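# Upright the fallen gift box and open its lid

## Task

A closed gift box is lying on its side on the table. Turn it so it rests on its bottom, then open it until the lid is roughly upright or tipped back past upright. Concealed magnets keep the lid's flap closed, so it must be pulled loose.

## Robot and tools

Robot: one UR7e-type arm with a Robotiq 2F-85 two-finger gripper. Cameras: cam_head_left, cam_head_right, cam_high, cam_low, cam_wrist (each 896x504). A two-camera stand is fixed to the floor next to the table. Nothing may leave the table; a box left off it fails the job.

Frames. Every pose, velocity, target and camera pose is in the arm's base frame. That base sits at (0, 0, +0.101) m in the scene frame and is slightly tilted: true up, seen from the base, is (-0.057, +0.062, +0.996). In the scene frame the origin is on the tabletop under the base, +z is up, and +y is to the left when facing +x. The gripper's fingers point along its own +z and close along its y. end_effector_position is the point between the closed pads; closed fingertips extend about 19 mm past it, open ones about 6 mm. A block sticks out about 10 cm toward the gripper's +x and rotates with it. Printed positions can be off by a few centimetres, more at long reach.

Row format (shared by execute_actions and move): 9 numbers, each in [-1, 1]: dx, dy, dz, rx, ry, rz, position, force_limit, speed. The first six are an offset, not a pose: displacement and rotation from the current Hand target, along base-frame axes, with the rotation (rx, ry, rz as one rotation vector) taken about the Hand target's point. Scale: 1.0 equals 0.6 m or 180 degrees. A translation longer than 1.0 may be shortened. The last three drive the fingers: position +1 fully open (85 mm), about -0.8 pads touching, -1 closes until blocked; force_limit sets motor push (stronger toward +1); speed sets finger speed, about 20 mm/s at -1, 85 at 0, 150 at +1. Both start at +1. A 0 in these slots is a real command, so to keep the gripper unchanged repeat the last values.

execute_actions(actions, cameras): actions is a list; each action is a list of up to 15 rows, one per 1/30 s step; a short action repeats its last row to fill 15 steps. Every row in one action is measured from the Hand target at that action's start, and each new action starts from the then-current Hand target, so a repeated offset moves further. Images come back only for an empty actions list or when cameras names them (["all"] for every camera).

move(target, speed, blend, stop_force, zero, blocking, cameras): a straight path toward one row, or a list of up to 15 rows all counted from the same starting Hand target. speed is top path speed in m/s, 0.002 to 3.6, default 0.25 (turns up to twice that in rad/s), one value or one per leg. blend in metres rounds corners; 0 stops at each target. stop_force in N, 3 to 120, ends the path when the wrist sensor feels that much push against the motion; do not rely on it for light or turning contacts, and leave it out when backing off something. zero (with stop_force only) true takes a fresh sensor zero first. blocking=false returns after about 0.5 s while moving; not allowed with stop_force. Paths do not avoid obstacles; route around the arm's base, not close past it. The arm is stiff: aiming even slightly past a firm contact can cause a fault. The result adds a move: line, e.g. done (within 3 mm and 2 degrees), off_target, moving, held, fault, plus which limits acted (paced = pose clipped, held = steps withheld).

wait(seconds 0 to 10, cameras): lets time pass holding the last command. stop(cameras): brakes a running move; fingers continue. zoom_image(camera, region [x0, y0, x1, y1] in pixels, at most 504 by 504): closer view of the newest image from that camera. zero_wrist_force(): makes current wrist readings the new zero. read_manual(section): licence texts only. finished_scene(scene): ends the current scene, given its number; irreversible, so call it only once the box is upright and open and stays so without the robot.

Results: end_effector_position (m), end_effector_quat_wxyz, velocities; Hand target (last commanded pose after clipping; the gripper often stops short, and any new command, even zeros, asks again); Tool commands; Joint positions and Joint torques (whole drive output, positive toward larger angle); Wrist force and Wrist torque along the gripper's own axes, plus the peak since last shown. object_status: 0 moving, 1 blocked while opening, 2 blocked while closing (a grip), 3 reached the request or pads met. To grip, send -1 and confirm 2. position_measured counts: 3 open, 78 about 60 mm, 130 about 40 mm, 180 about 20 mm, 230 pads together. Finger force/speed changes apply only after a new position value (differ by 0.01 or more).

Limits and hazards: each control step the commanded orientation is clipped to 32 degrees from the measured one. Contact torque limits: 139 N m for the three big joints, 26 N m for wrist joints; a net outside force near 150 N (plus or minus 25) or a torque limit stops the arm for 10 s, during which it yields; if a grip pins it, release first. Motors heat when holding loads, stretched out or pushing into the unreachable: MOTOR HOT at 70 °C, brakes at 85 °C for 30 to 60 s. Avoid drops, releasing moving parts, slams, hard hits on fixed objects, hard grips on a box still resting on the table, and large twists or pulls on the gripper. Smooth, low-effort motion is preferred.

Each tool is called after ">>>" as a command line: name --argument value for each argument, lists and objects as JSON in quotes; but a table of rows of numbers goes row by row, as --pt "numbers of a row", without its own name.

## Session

>>> execute_actions --actions '[]'

>>> zoom_image --camera "cam_head_left" --region '[380, 160, 640, 330]'

>>> zoom_image --camera "cam_high" --region '[390, 200, 570, 350]'

Scene clock: 0.00 s.
end_effector_position=(+0.9338, -0.1552, +0.2076) position_measured=3 object_status=3 end_effector_quat_wxyz=(-0.120, +0.675, -0.450, +0.572)
Joint positions: [-0.28 -0.636 1.234 -3.416 -1.666 -2.315]
Joint velocities: within noise
Joint torques (N m): no reading
Motor temperatures (°C): [34 36 37 38 44 40]
Wrist force (N): no reading
Wrist torque (N m): no reading
Wrist force, peak (N): no reading
Hand target: +0.9338, -0.1552, +0.2076; -0.120, +0.675, -0.450, +0.572
Tool commands: gripper/position=+1.0 gripper/force_limit=+1.0 gripper/speed=+1.0

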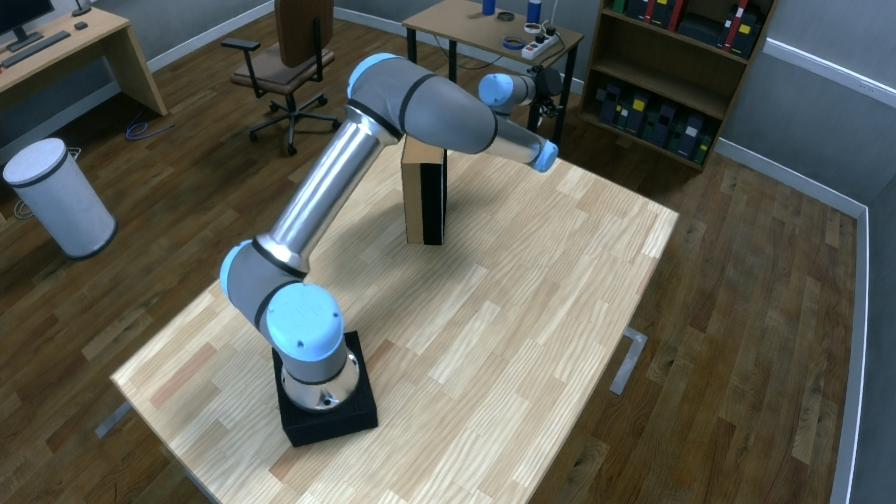

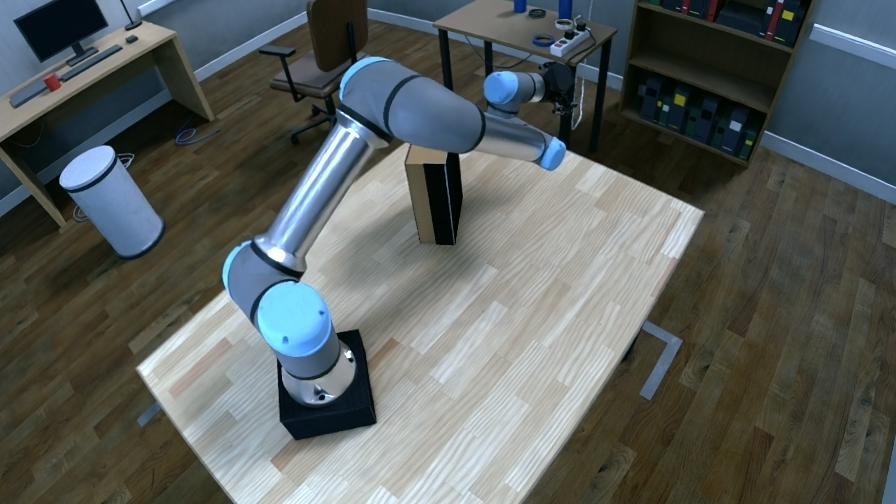

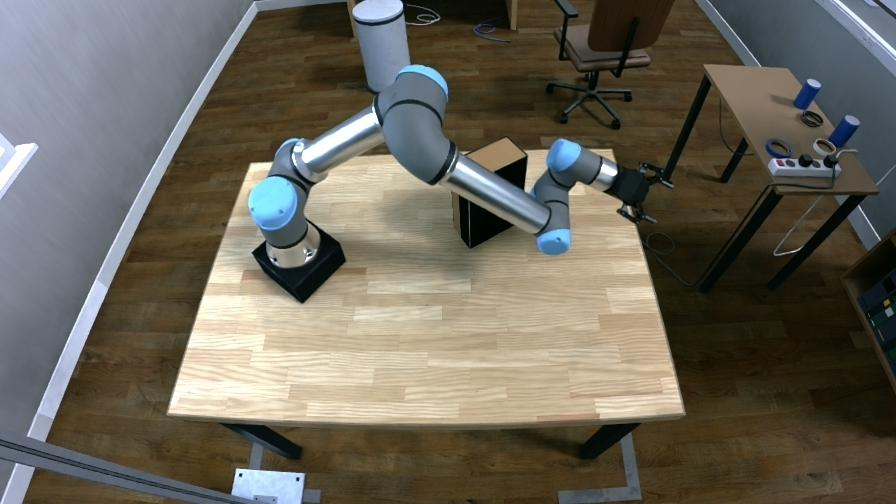

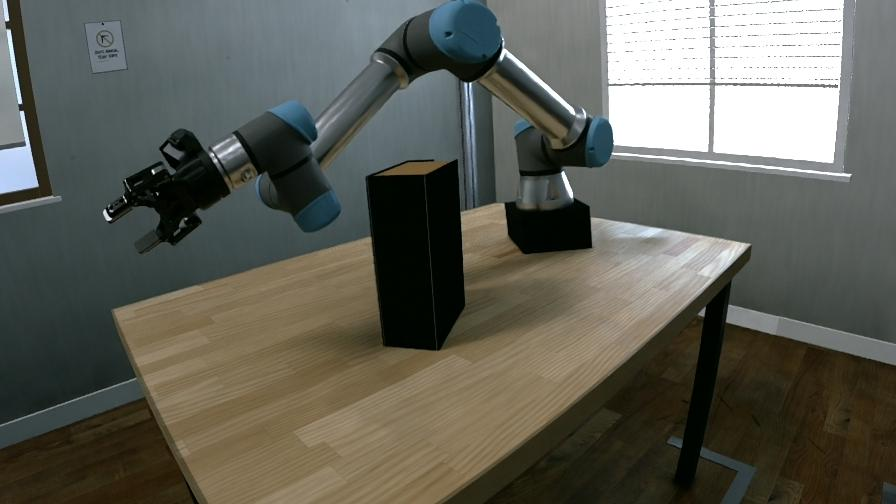

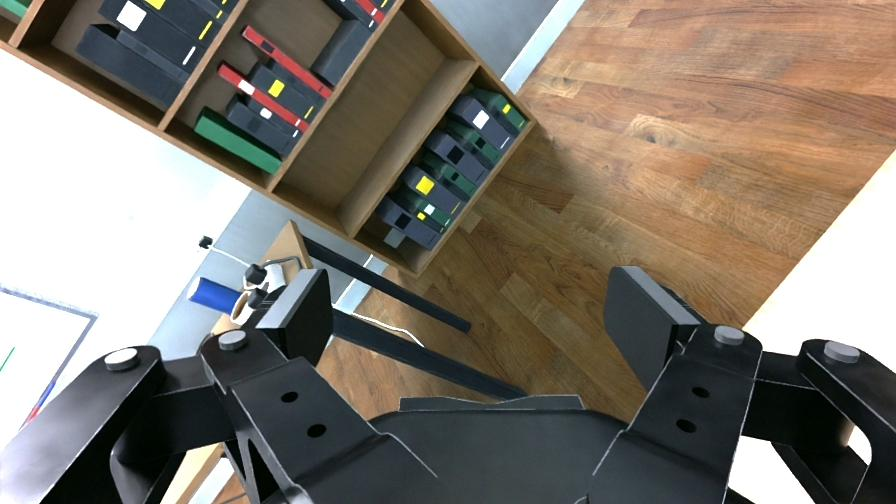

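Scaled by 1.938 from the camera's 896x504 image, which has a finer 1280x720 frame.

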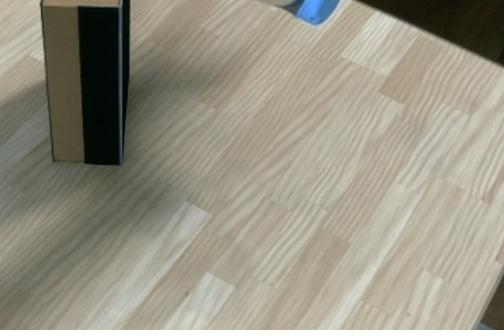

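Scaled by 2.800 from the camera's 896x504 image, which has a finer 1280x720 frame.

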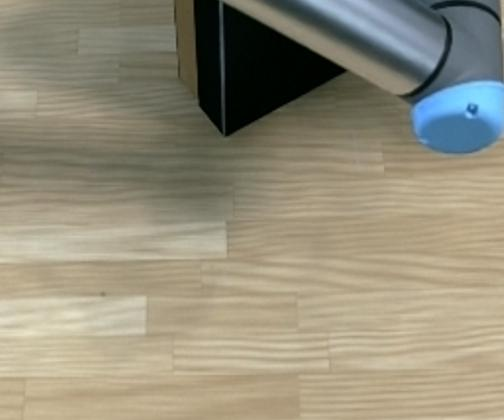

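>>> move --target '[-0.8063, 0.0587, 0.404, 0.1291, 0.35, -0.0064, 1, 1, 1]' --speed 0.5 --cameras '["all"]'

Scene clock: 59.57 s.
end_effector_position=(+0.4501, -0.1200, +0.4500) position_measured=3 object_status=3 end_effector_quat_wxyz=(+0.009, +0.832, -0.553, +0.042)
Joint positions: [-0.538 -1.684 1.392 -1.361 -1.593 -2.508]
Joint torques (N m): [-9.02 -11 -37.16 -1.9 -1.25 -1.92]
Wrist force (N): [-0.9 3.2 -3.0]
Wrist torque (N m): [0.25 -0.27 -0.01]
Wrist force, peak (N): [-1.2 4.0 -4.5]
Hand target: +0.4500, -0.1200, +0.4500; +0.009, +0.832, -0.553, +0.042
Off the commanded pose: 0.000 m, 0 deg.
move: done

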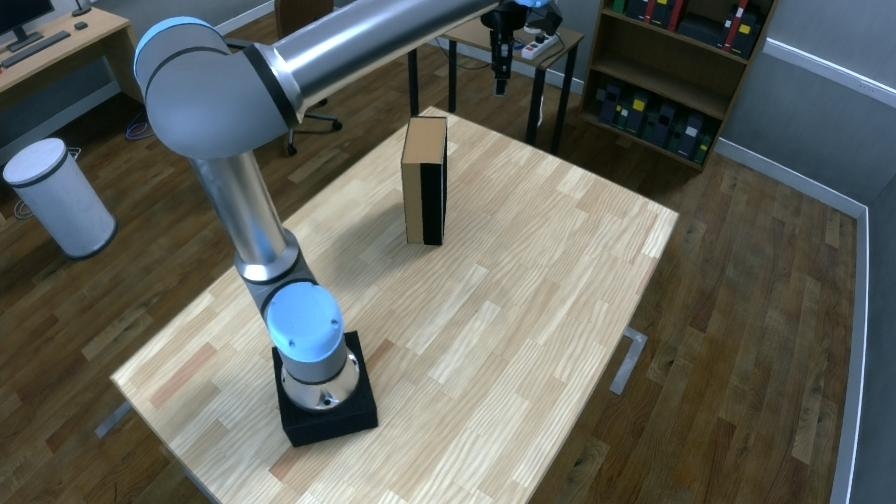

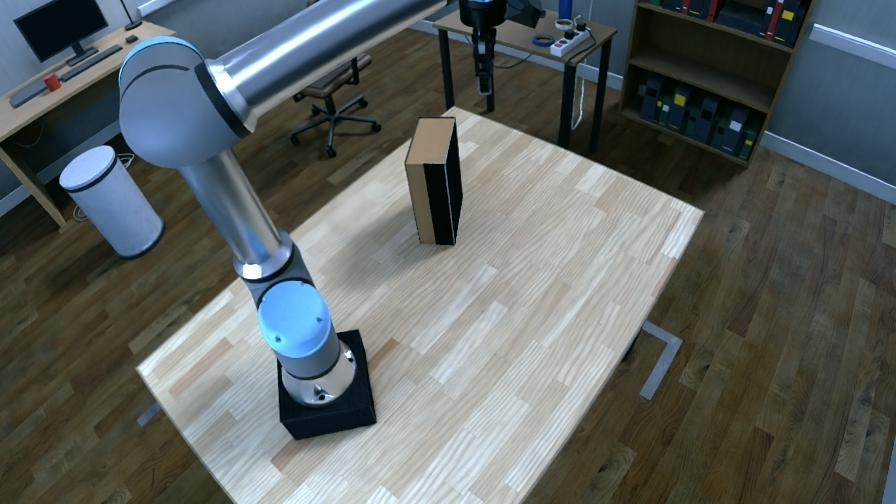

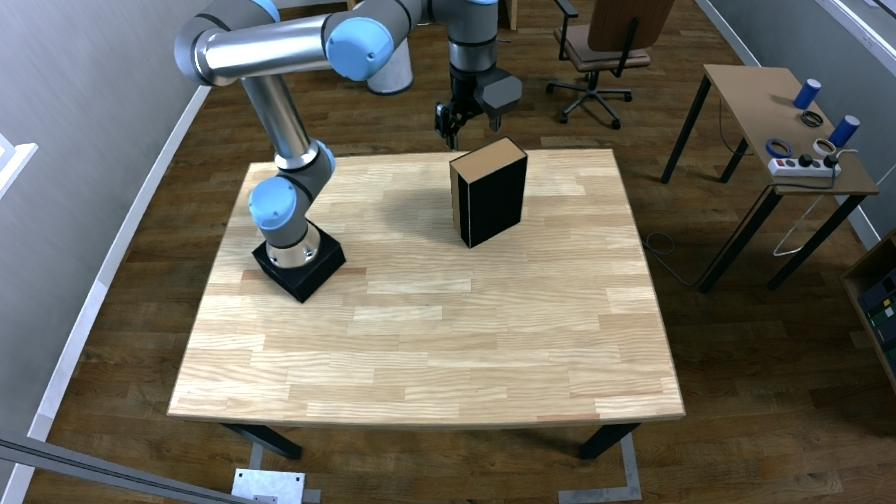

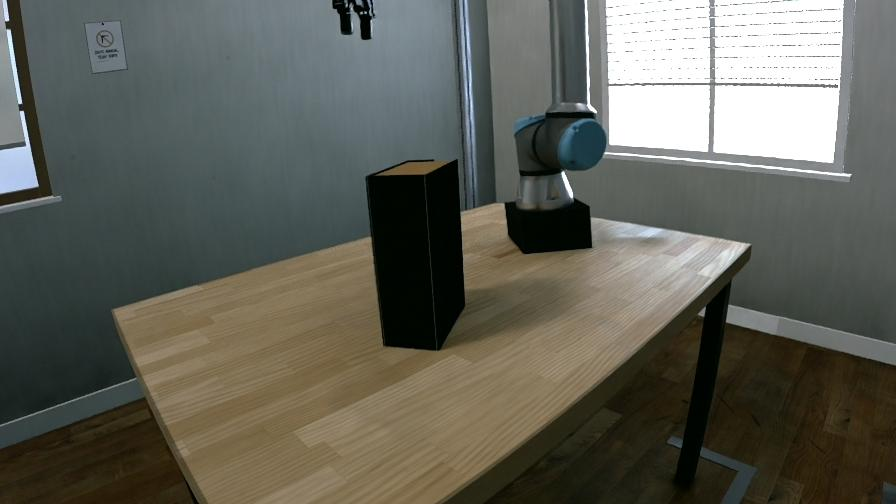

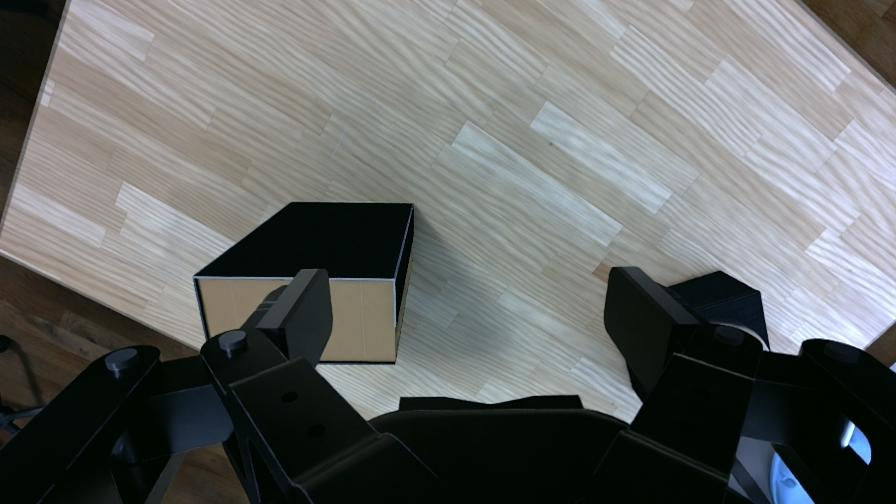

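>>> move --target '[0.2867, 0.3417, -0.2733, 0.1033, 0.0413, -0.0017, -0.2, -1, 0]' --speed 0.4 --cameras '["cam_wrist", "cam_high", "cam_low"]'

>>> zoom_image --camera "cam_wrist" --region '[100, 60, 600, 400]'

Scene clock: 332.87 s.
end_effector_position=(+0.6219, +0.0849, +0.2861) position_measured=154 object_status=3 end_effector_quat_wxyz=(-0.089, +0.822, -0.553, -0.102)
Joint positions: [-0.181 -1.247 1.298 -1.504 -1.325 -2.154]
Joint torques (N m): [12.67 -30.29 -36.25 -2.59 2.11 2.21]
Wrist force (N): [-2.3 2.9 -3.0]
Wrist torque (N m): [0.20 -0.12 -0.08]
Wrist force, peak (N): [-0.3 4.5 -4.1]
Hand target: +0.6221, +0.0850, +0.2860; -0.089, +0.822, -0.553, -0.102
Off the commanded pose: 0.000 m, 0 deg.
move: done
Images, in order (width x height): cam_high 896x504, cam_low 896x504, cam_wrist 896x504.

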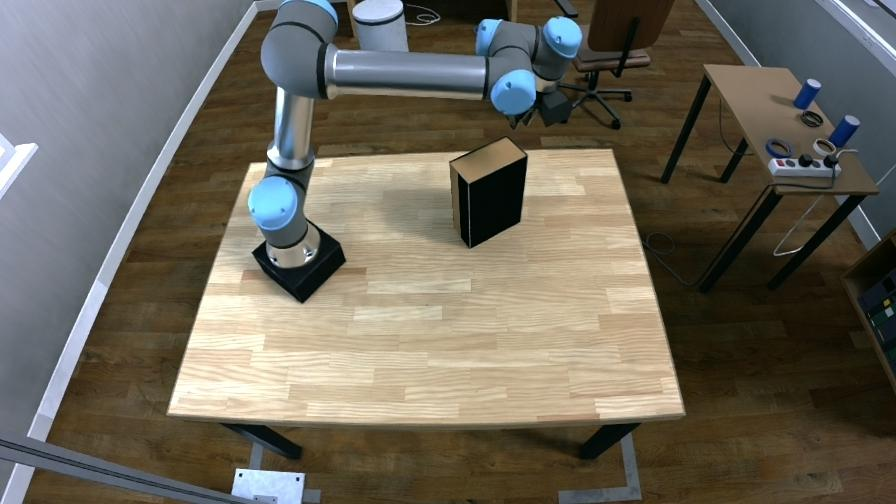

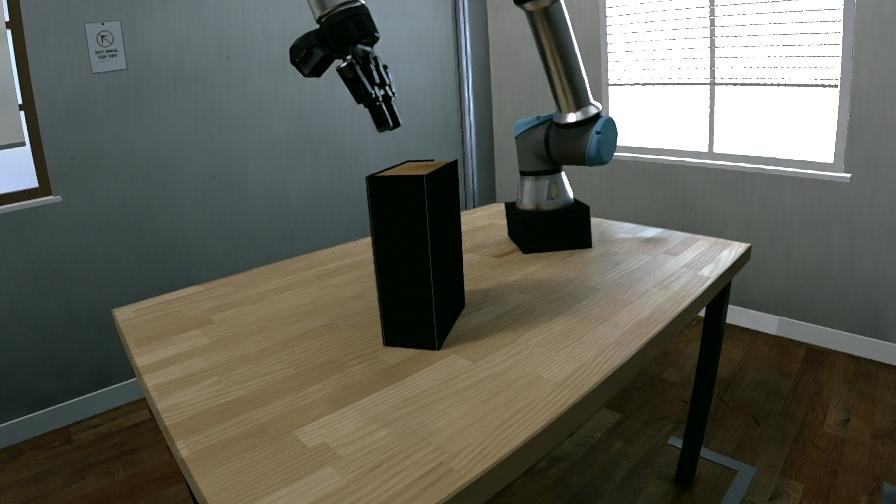

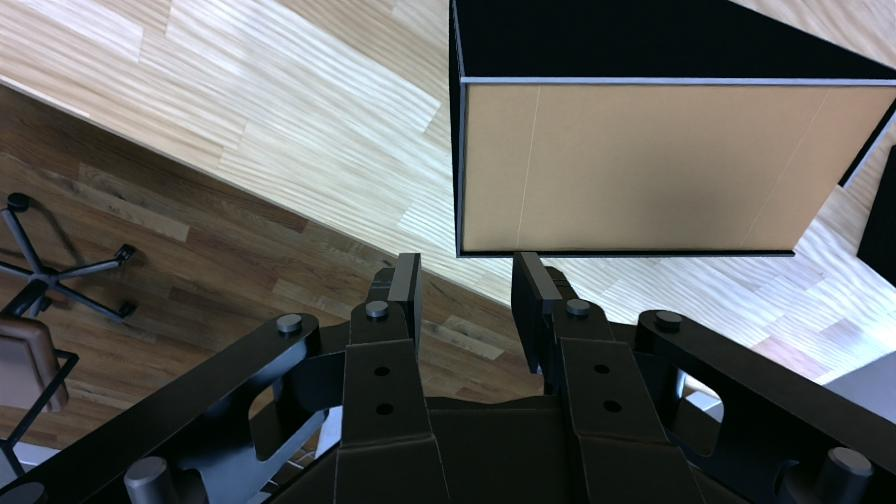

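Scaled by 1.008 from the camera's 896x504 image, which has a finer 1280x720 frame.

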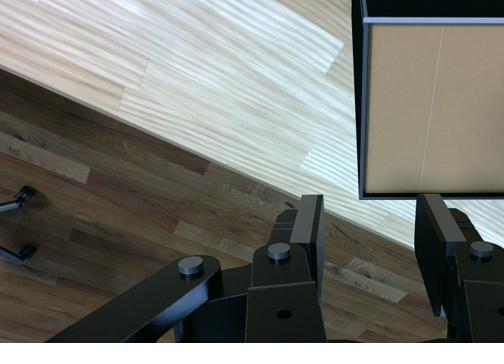

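>>> move --target '[0.0112, -0.012, -0.0687, 0, 0, 0, -0.5, -1, 0]' --speed 0.15 --cameras '["cam_wrist"]'

Scene clock: 415.83 s.
end_effector_position=(+0.6287, +0.0778, +0.2450) position_measured=192 object_status=3 end_effector_quat_wxyz=(-0.089, +0.822, -0.553, -0.102)
Joint positions: [-0.19 -1.221 1.367 -1.597 -1.326 -2.163]
Joint torques (N m): [-8.19 -31.83 -14.63 -3.76 -0.51 -2.33]
Wrist force (N): [-2.2 2.5 -3.2]
Wrist torque (N m): [0.12 -0.13 0.03]
Wrist force, peak (N): [-2.9 2.8 -4.1]
Hand target: +0.6288, +0.0778, +0.2448; -0.089, +0.822, -0.553, -0.102
Off the commanded pose: 0.000 m, 0 deg.
move: done
Images, in order (width x height): cam_wrist 896x504.

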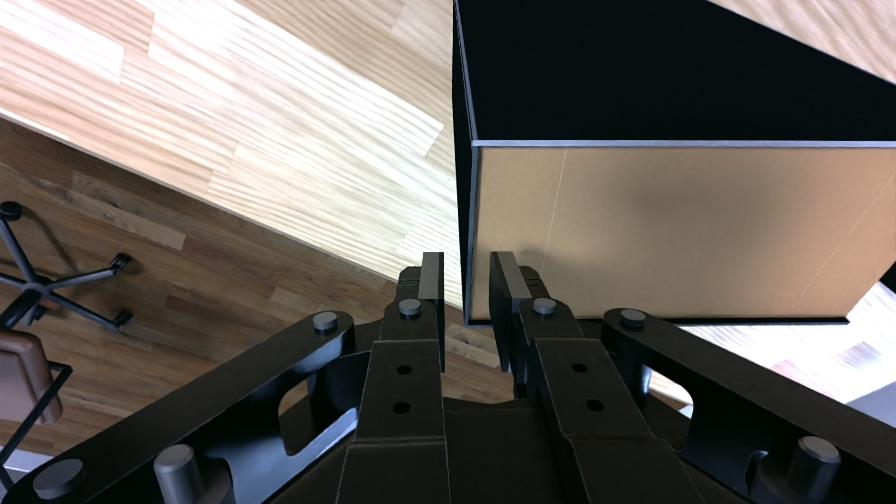

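>>> move --target '[-0.003, -0.0012, -0.05, 0, 0, 0, -0.5, -1, 0]' --speed 0.03 --stop_force 5 --cameras '["cam_wrist"]'

Scene clock: 438.57 s.
end_effector_position=(+0.6274, +0.0773, +0.2223) position_measured=192 object_status=3 end_effector_quat_wxyz=(-0.089, +0.822, -0.553, -0.102)
Joint positions: [-0.192 -1.215 1.417 -1.652 -1.327 -2.165]
Joint torques (N m): [10.83 -48.85 -35.05 -1.16 -0.39 2.14]
Wrist force (N): [-3.1 2.6 -4.9]
Wrist torque (N m): [0.15 -0.12 0.04]
Wrist force, peak (N): [-12.4 4.1 -33.1]
Hand target: +0.6274, +0.0773, +0.2223; -0.089, +0.822, -0.553, -0.102 (not the last commanded pose)
Off the commanded pose: 0.007 m, 0 deg.
move: contact
Images, in order (width x height): cam_wrist 896x504.

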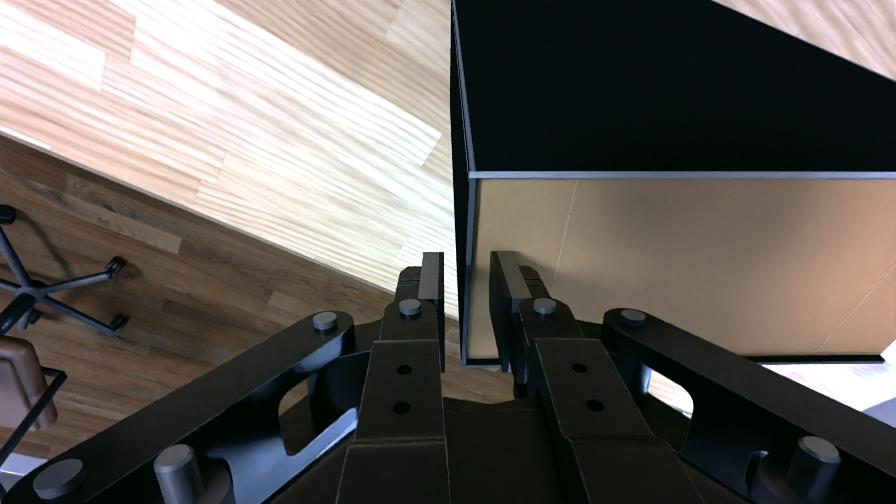

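>>> execute_actions --actions '[[[0,0,0,0,0,0,-1,-1,-1]],[[0,0,0,0,0,0,-1,-1,-1]]]' --cameras '["cam_wrist"]'

Scene clock: 450.90 s.
end_effector_position=(+0.6274, +0.0773, +0.2223) position_measured=228 object_status=2 end_effector_quat_wxyz=(-0.089, +0.822, -0.553, -0.102)
Joint positions: [-0.192 -1.215 1.417 -1.652 -1.327 -2.165]
Joint torques (N m): [11.96 -43.21 -32.07 -3.86 0.88 1.96]
Wrist force (N): [-2.3 3.2 -2.0]
Wrist torque (N m): [0.19 -0.08 0.03]
Wrist force, peak (N): [-4.2 4.0 -7.7]
Hand target: +0.6274, +0.0773, +0.2223; -0.089, +0.822, -0.553, -0.102
Off the commanded pose: 0.000 m, 0 deg.
Step readings (end_effector_position):
0: (+0.6274, +0.0773, +0.2223)
1: (+0.6274, +0.0773, +0.2223)
2: (+0.6274, +0.0773, +0.2223)
4: (+0.6274, +0.0773, +0.2223)
8: (+0.6274, +0.0773, +0.2223)
15: (+0.6274, +0.0773, +0.2223)
16: (+0.6274, +0.0773, +0.2223)
17: (+0.6274, +0.0773, +0.2223)
19: (+0.6274, +0.0773, +0.2223)
23: (+0.6274, +0.0773, +0.2223)
30: (+0.6274, +0.0773, +0.2223)
Images, in order (width x height): cam_wrist 896x504.

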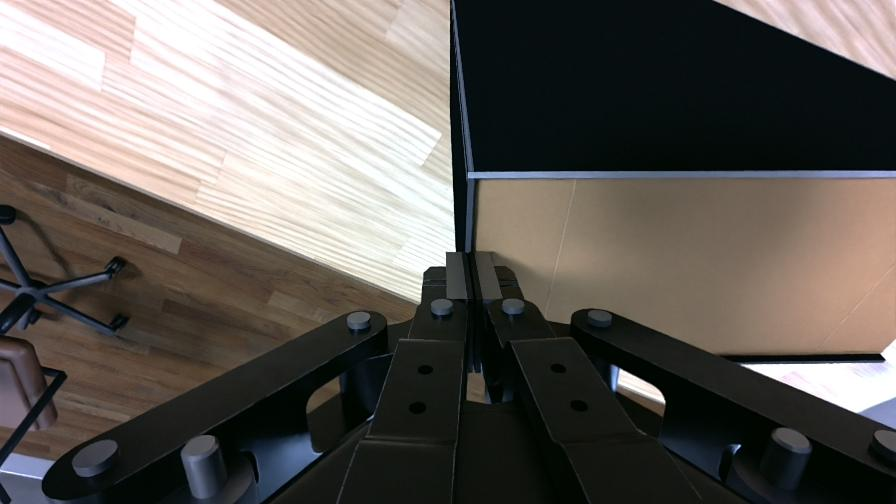

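>>> move --pt "-0.0323 0.0798 0.0034 -0.0515 -0.0208 -0.0017 -1 -1 -1" --pt "-0.0636 0.1584 -0.0101 -0.1030 -0.0416 -0.0033 -1 -1 -1" --pt "-0.0930 0.2335 -0.0380 -0.1545 -0.0623 -0.0050 -1 -1 -1" --pt "-0.1197 0.3030 -0.0796 -0.2060 -0.0831 -0.0067 -1 -1 -1" --blend 0.01 --speed 0.12 --cameras '["cam_head_left", "cam_wrist"]'

Scene clock: 545.00 s.
end_effector_position=(+0.5556, +0.2590, +0.1746) position_measured=228 object_status=2 end_effector_quat_wxyz=(+0.105, +0.808, -0.549, +0.185)
Joint positions: [0.393 -1.22 1.63 -2.011 -1.999 -1.563]
Joint torques (N m): [14.57 -31.32 -36.35 -1.91 -1.92 2.37]
Wrist force (N): [-0.1 3.5 -1.0]
Wrist torque (N m): [0.23 -0.37 -0.16]
Wrist force, peak (N): [-10.7 -8.5 -72.5]
Hand target: +0.5556, +0.2591, +0.1745; +0.105, +0.808, -0.549, +0.185
Off the commanded pose: 0.000 m, 0 deg.
move: done
Images, in order (width x height): cam_head_left 896x504, cam_wrist 896x504.

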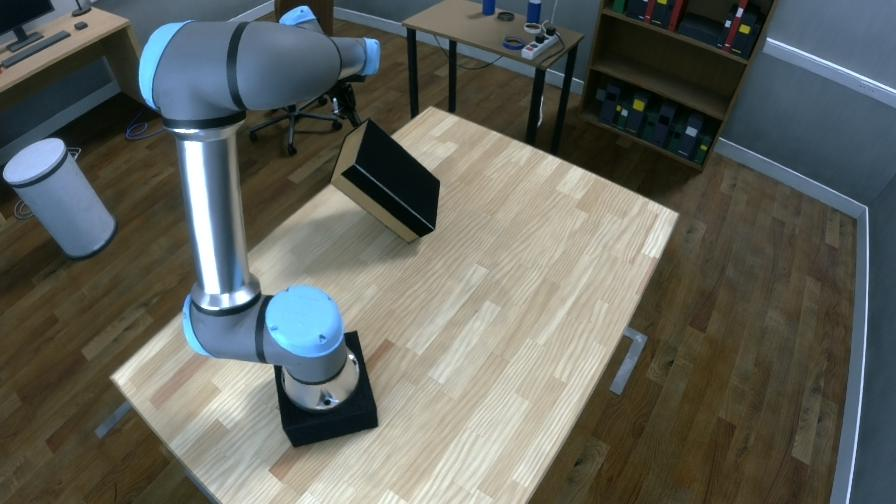

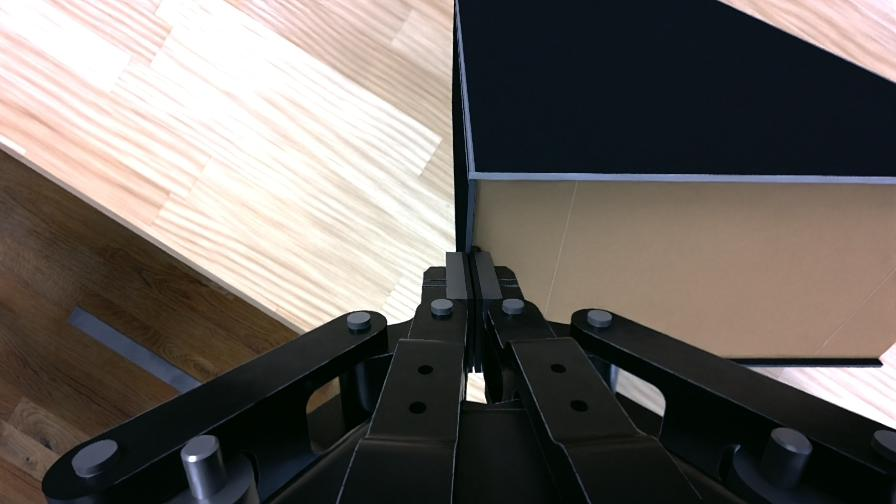

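>>> move --pt "-0.0231 0.0617 -0.0509 -0.0515 -0.0208 -0.0017 -1 -1 -1" --pt "-0.0419 0.1135 -0.1122 -0.1030 -0.0416 -0.0033 -1 -1 -1" --pt "-0.0560 0.1542 -0.1857 -0.1545 -0.0623 -0.0050 -1 -1 -1" --pt "-0.0647 0.1823 -0.2659 -0.2060 -0.0831 -0.0067 -1 -1 -1" --pt "-0.0680 0.1970 -0.3501 -0.2575 -0.1039 -0.0083 -1 -1 -1" --blend 0.01 --speed 0.1 --cameras '["cam_head_left", "cam_wrist", "cam_low"]'

Scene clock: 593.80 s.
end_effector_position=(+0.5237, +0.3463, +0.0727) position_measured=228 object_status=2 end_effector_quat_wxyz=(+0.233, +0.741, -0.506, +0.374)
Joint positions: [0.684 -0.891 1.52 -1.869 -2.439 -1.105]
Joint torques (N m): [-6.06 -56.77 -9.4 -3.57 -0.16 -2.18]
Wrist force (N): [0.5 2.4 -1.5]
Wrist torque (N m): [0.25 -0.40 -0.15]
Wrist force, peak (N): [-1.5 0.5 -11.0]
Hand target: +0.5237, +0.3462, +0.0727; +0.233, +0.742, -0.506, +0.374 (not the last commanded pose)
Off the commanded pose: 0.113 m, 22 deg.
move: held (a check stopped the path); path passed 2 of 5 targets; limits=held
pose unreachable: on one or more control steps of this call, first in action 0 (counted from 0), an arm could not follow its commanded pose, so it was not sent that pose on those steps. It may still have moved: this result reports where it is.
cause: moving toward the commanded pose would bring two parts of the arm too close to each other (its gripper and another part of the arm, with joints 4 (wrist 1) to 6 (wrist 3) between them, 5 mm apart when it was first held).
Images, in order (width x height): cam_head_left 896x504, cam_low 896x504, cam_wrist 896x504.

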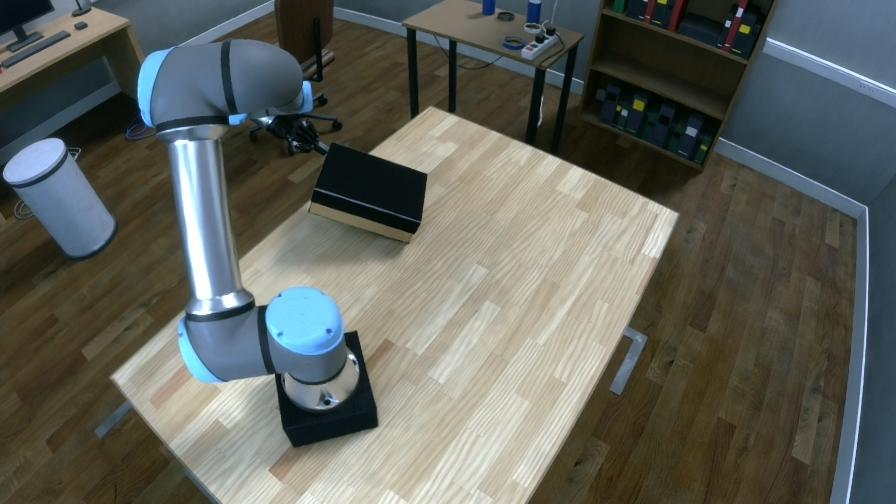

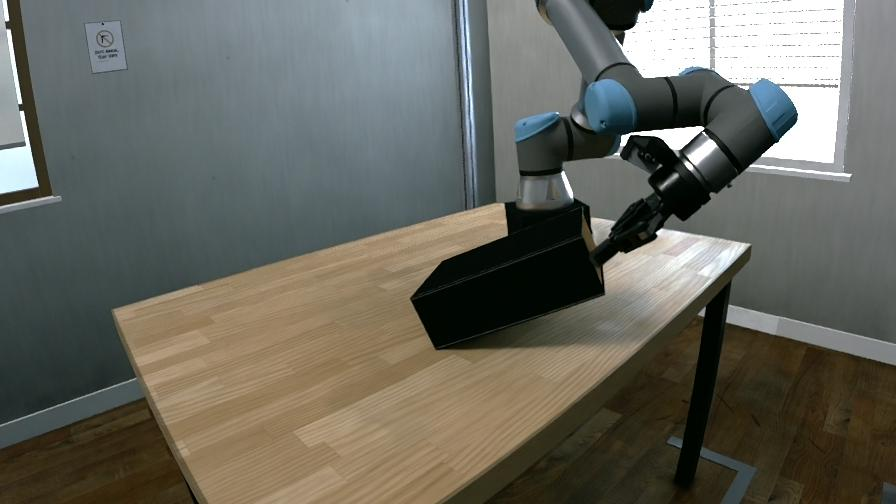

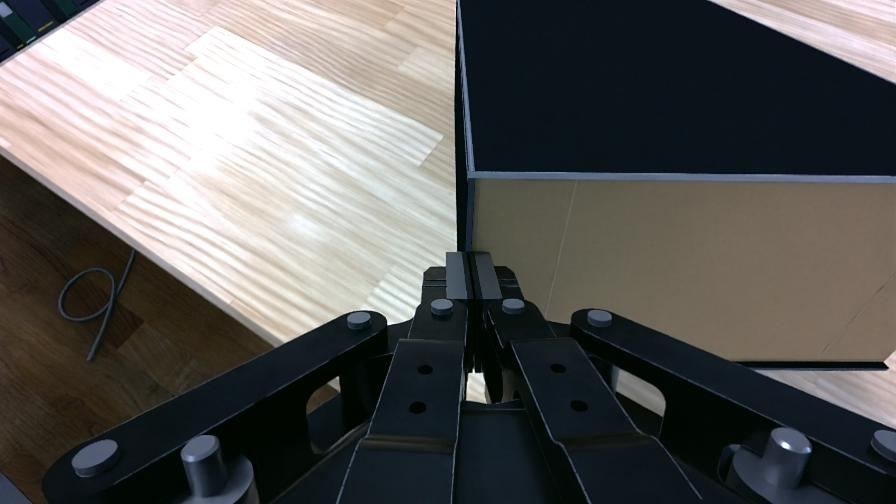

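>>> move --pt "-0.0102 0.032 -0.0862 0 0 0 -1 -1 -1" --pt "-0.0153 0.0504 -0.1578 0 0 0 -1 -1 -1" --blend 0.01 --speed 0.08 --cameras '["cam_wrist", "cam_low"]'

>>> move --target '[0.002,-0.002,-0.035,0,0,0,-1,-1,-1]' --speed 0.015 --stop_force 6 --cameras '["cam_wrist", "cam_low"]'

Scene clock: 639.30 s.
end_effector_position=(+0.5145, +0.3764, -0.0217) position_measured=228 object_status=2 end_effector_quat_wxyz=(+0.233, +0.742, -0.506, +0.374)
Joint positions: [0.726 -0.719 1.479 -1.954 -2.424 -1.045]
Joint torques (N m): [12.93 -42.68 -30.78 -3.64 -0.09 2.44]
Wrist force (N): [1.2 3.4 -0.4]
Wrist torque (N m): [0.25 -0.35 -0.26]
Wrist force, peak (N): [0.6 3.7 0.0]
Hand target: +0.5145, +0.3765, -0.0219; +0.233, +0.742, -0.506, +0.374
Off the commanded pose: 0.000 m, 0 deg.
move: done
Images, in order (width x height): cam_low 896x504, cam_wrist 896x504.

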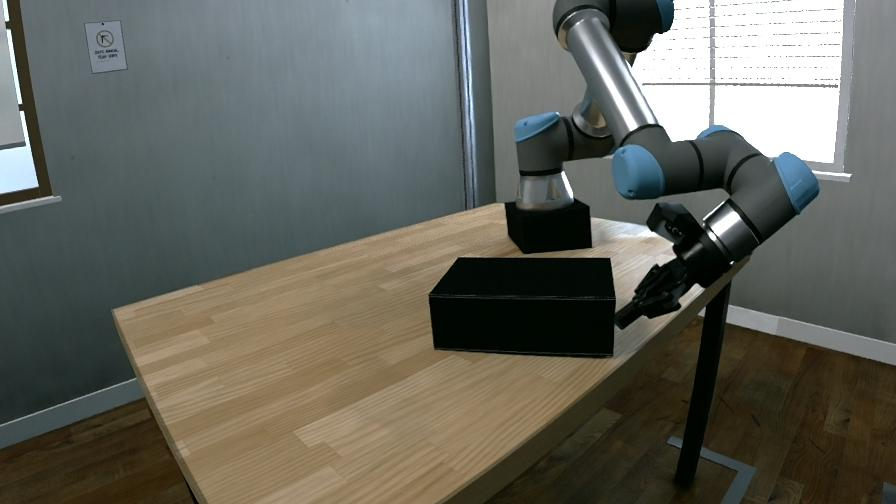

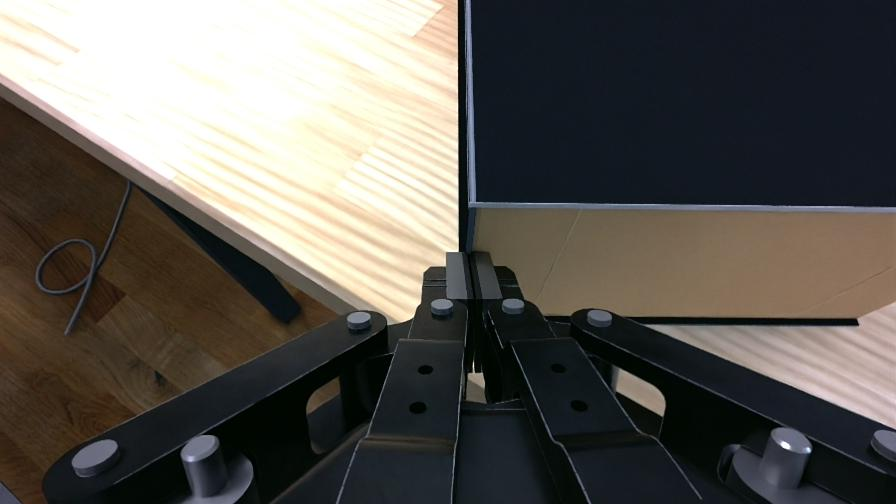

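Scene clock: 641.00 s.
end_effector_position=(+0.5149, +0.3761, -0.0290) position_measured=228 object_status=2 end_effector_quat_wxyz=(+0.233, +0.742, -0.506, +0.374)
Joint positions: [0.726 -0.707 1.479 -1.967 -2.424 -1.046]
Joint torques (N m): [9.43 -57.97 -19.01 -0.84 -0.92 2.16]
Wrist force (N): [2.0 2.7 -4.0]
Wrist torque (N m): [0.23 -0.30 -0.18]
Wrist force, peak (N): [10.5 6.3 -12.5]
Hand target: +0.5149, +0.3761, -0.0290; +0.233, +0.742, -0.506, +0.374 (not the last commanded pose)
Off the commanded pose: 0.014 m, 0 deg.
move: contact
Images, in order (width x height): cam_low 896x504, cam_wrist 896x504.

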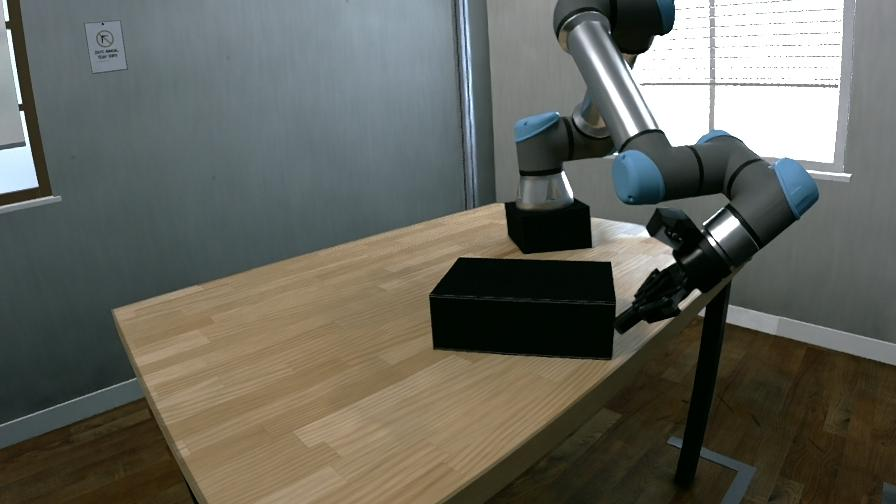

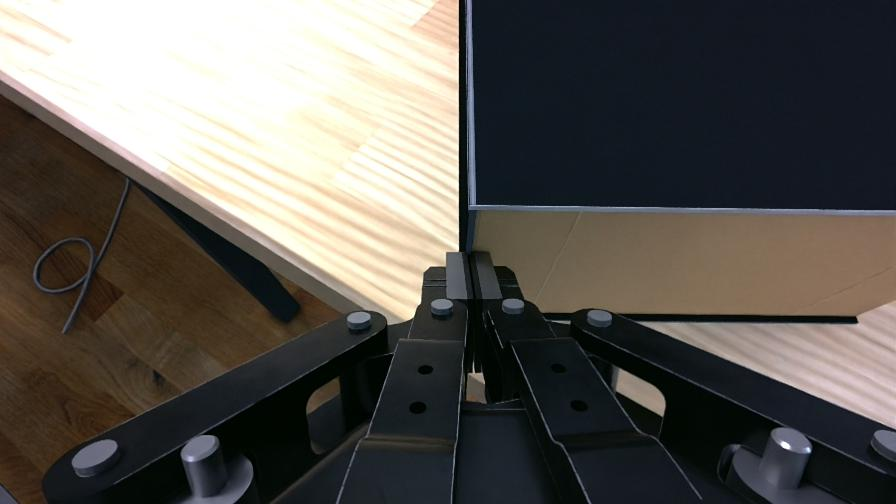

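>>> move --pt "0 0 0 0 0 0 1 -1 0" --pt "-0.0186 0.0463 -0.0039 0 0 0 1 -1 0" --pt "-0.1522 -0.0111 -0.0498 0 0 0 1 -1 0" --speed 0.2 --cameras '["cam_wrist", "cam_low", "cam_head_left"]'

Scene clock: 684.27 s.
end_effector_position=(+0.4237, +0.3695, -0.0588) position_measured=3 object_status=3 end_effector_quat_wxyz=(+0.233, +0.742, -0.506, +0.374)
Joint positions: [0.814 -0.754 1.668 -2.02 -2.388 -0.926]
Joint torques (N m): [12.79 -55.15 -4.03 -3.67 0.11 2.22]
Wrist force (N): [1.4 3.1 -1.1]
Wrist torque (N m): [0.23 -0.33 -0.27]
Wrist force, peak (N): [1.7 3.1 -4.1]
Hand target: +0.4236, +0.3694, -0.0589; +0.233, +0.742, -0.506, +0.374
Off the commanded pose: 0.000 m, 0 deg.
move: done
Images, in order (width x height): cam_head_left 896x504, cam_low 896x504, cam_wrist 896x504.

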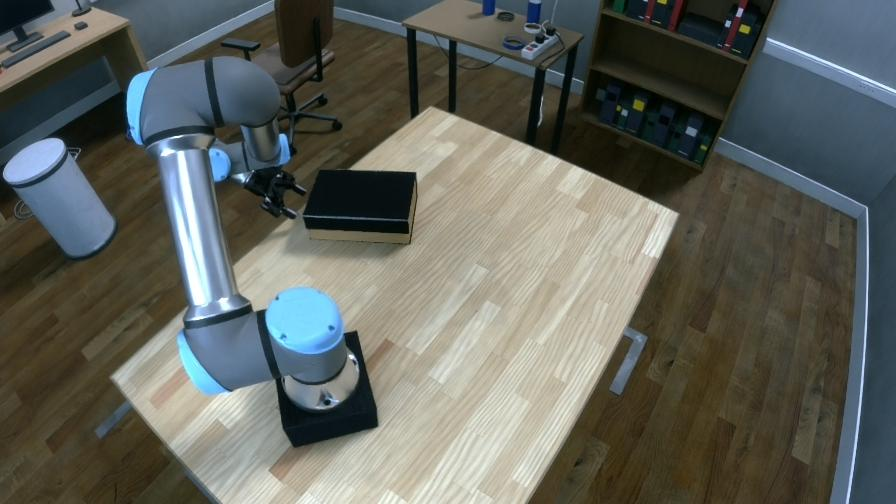

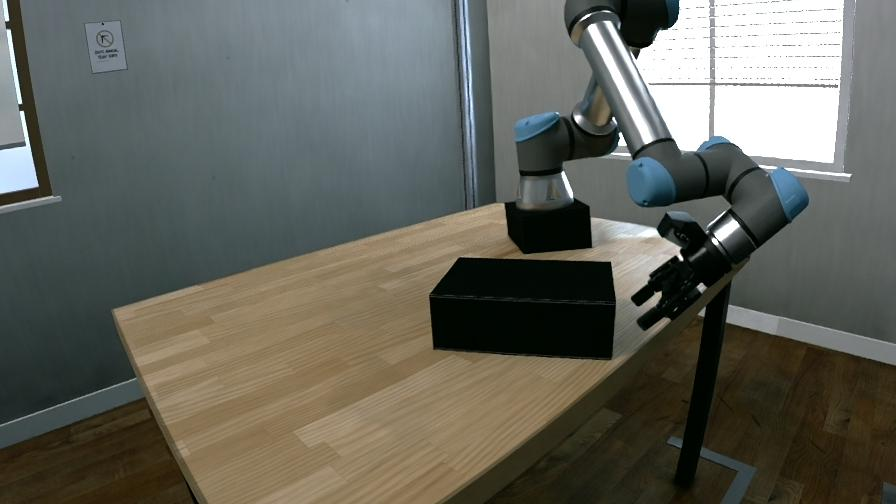

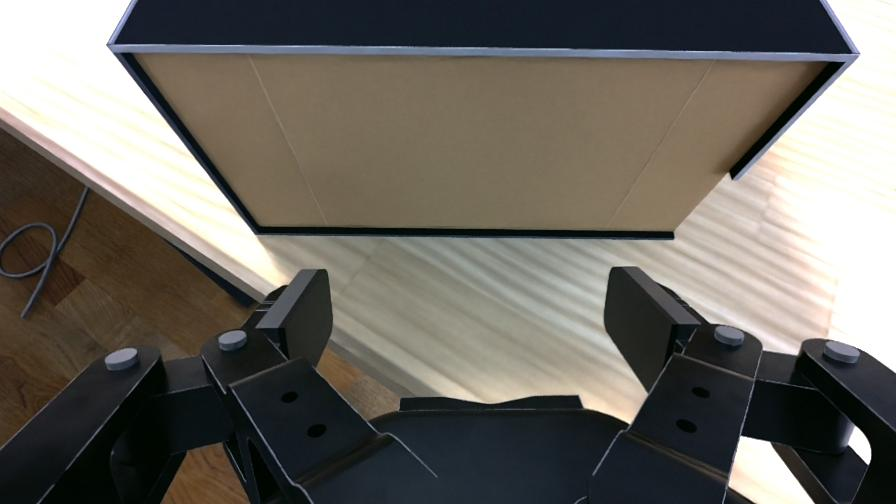

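>>> move --target '[0.1453,-0.3627,0.0308,0,0,0,1,-1,0]' --speed 0.09 --cameras '["cam_wrist", "cam_low", "cam_head_left"]'

Scene clock: 705.77 s.
end_effector_position=(+0.5107, +0.1519, -0.0404) position_measured=3 object_status=3 end_effector_quat_wxyz=(+0.233, +0.742, -0.506, +0.374)
Joint positions: [0.421 -0.846 2.03 -2.748 -2.484 -1.52]
Joint torques (N m): [-7.47 -30.76 -0.57 -4.52 -0.33 -2.03]
Wrist force (N): [1.0 3.2 -3.2]
Wrist torque (N m): [0.17 -0.32 -0.13]
Wrist force, peak (N): [0.8 3.2 -3.3]
Hand target: +0.5108, +0.1518, -0.0404; +0.233, +0.742, -0.506, +0.374
Off the commanded pose: 0.000 m, 0 deg.
move: done
Images, in order (width x height): cam_head_left 896x504, cam_low 896x504, cam_wrist 896x504.

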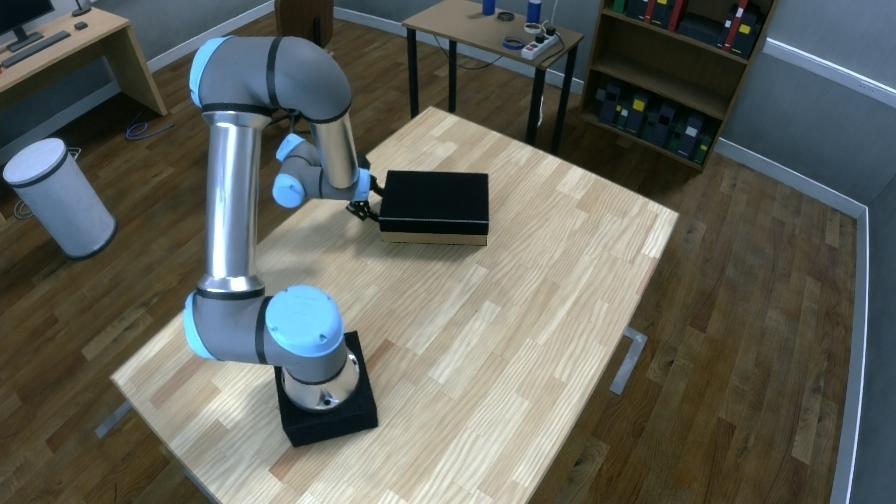

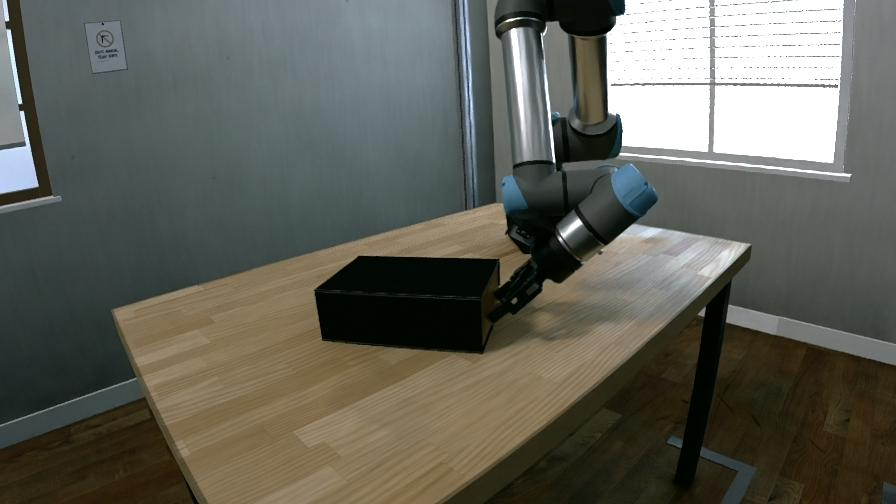

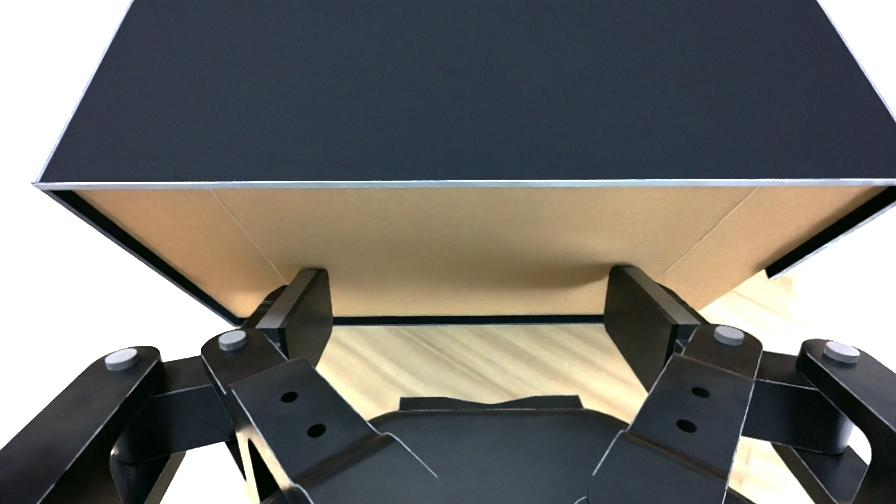

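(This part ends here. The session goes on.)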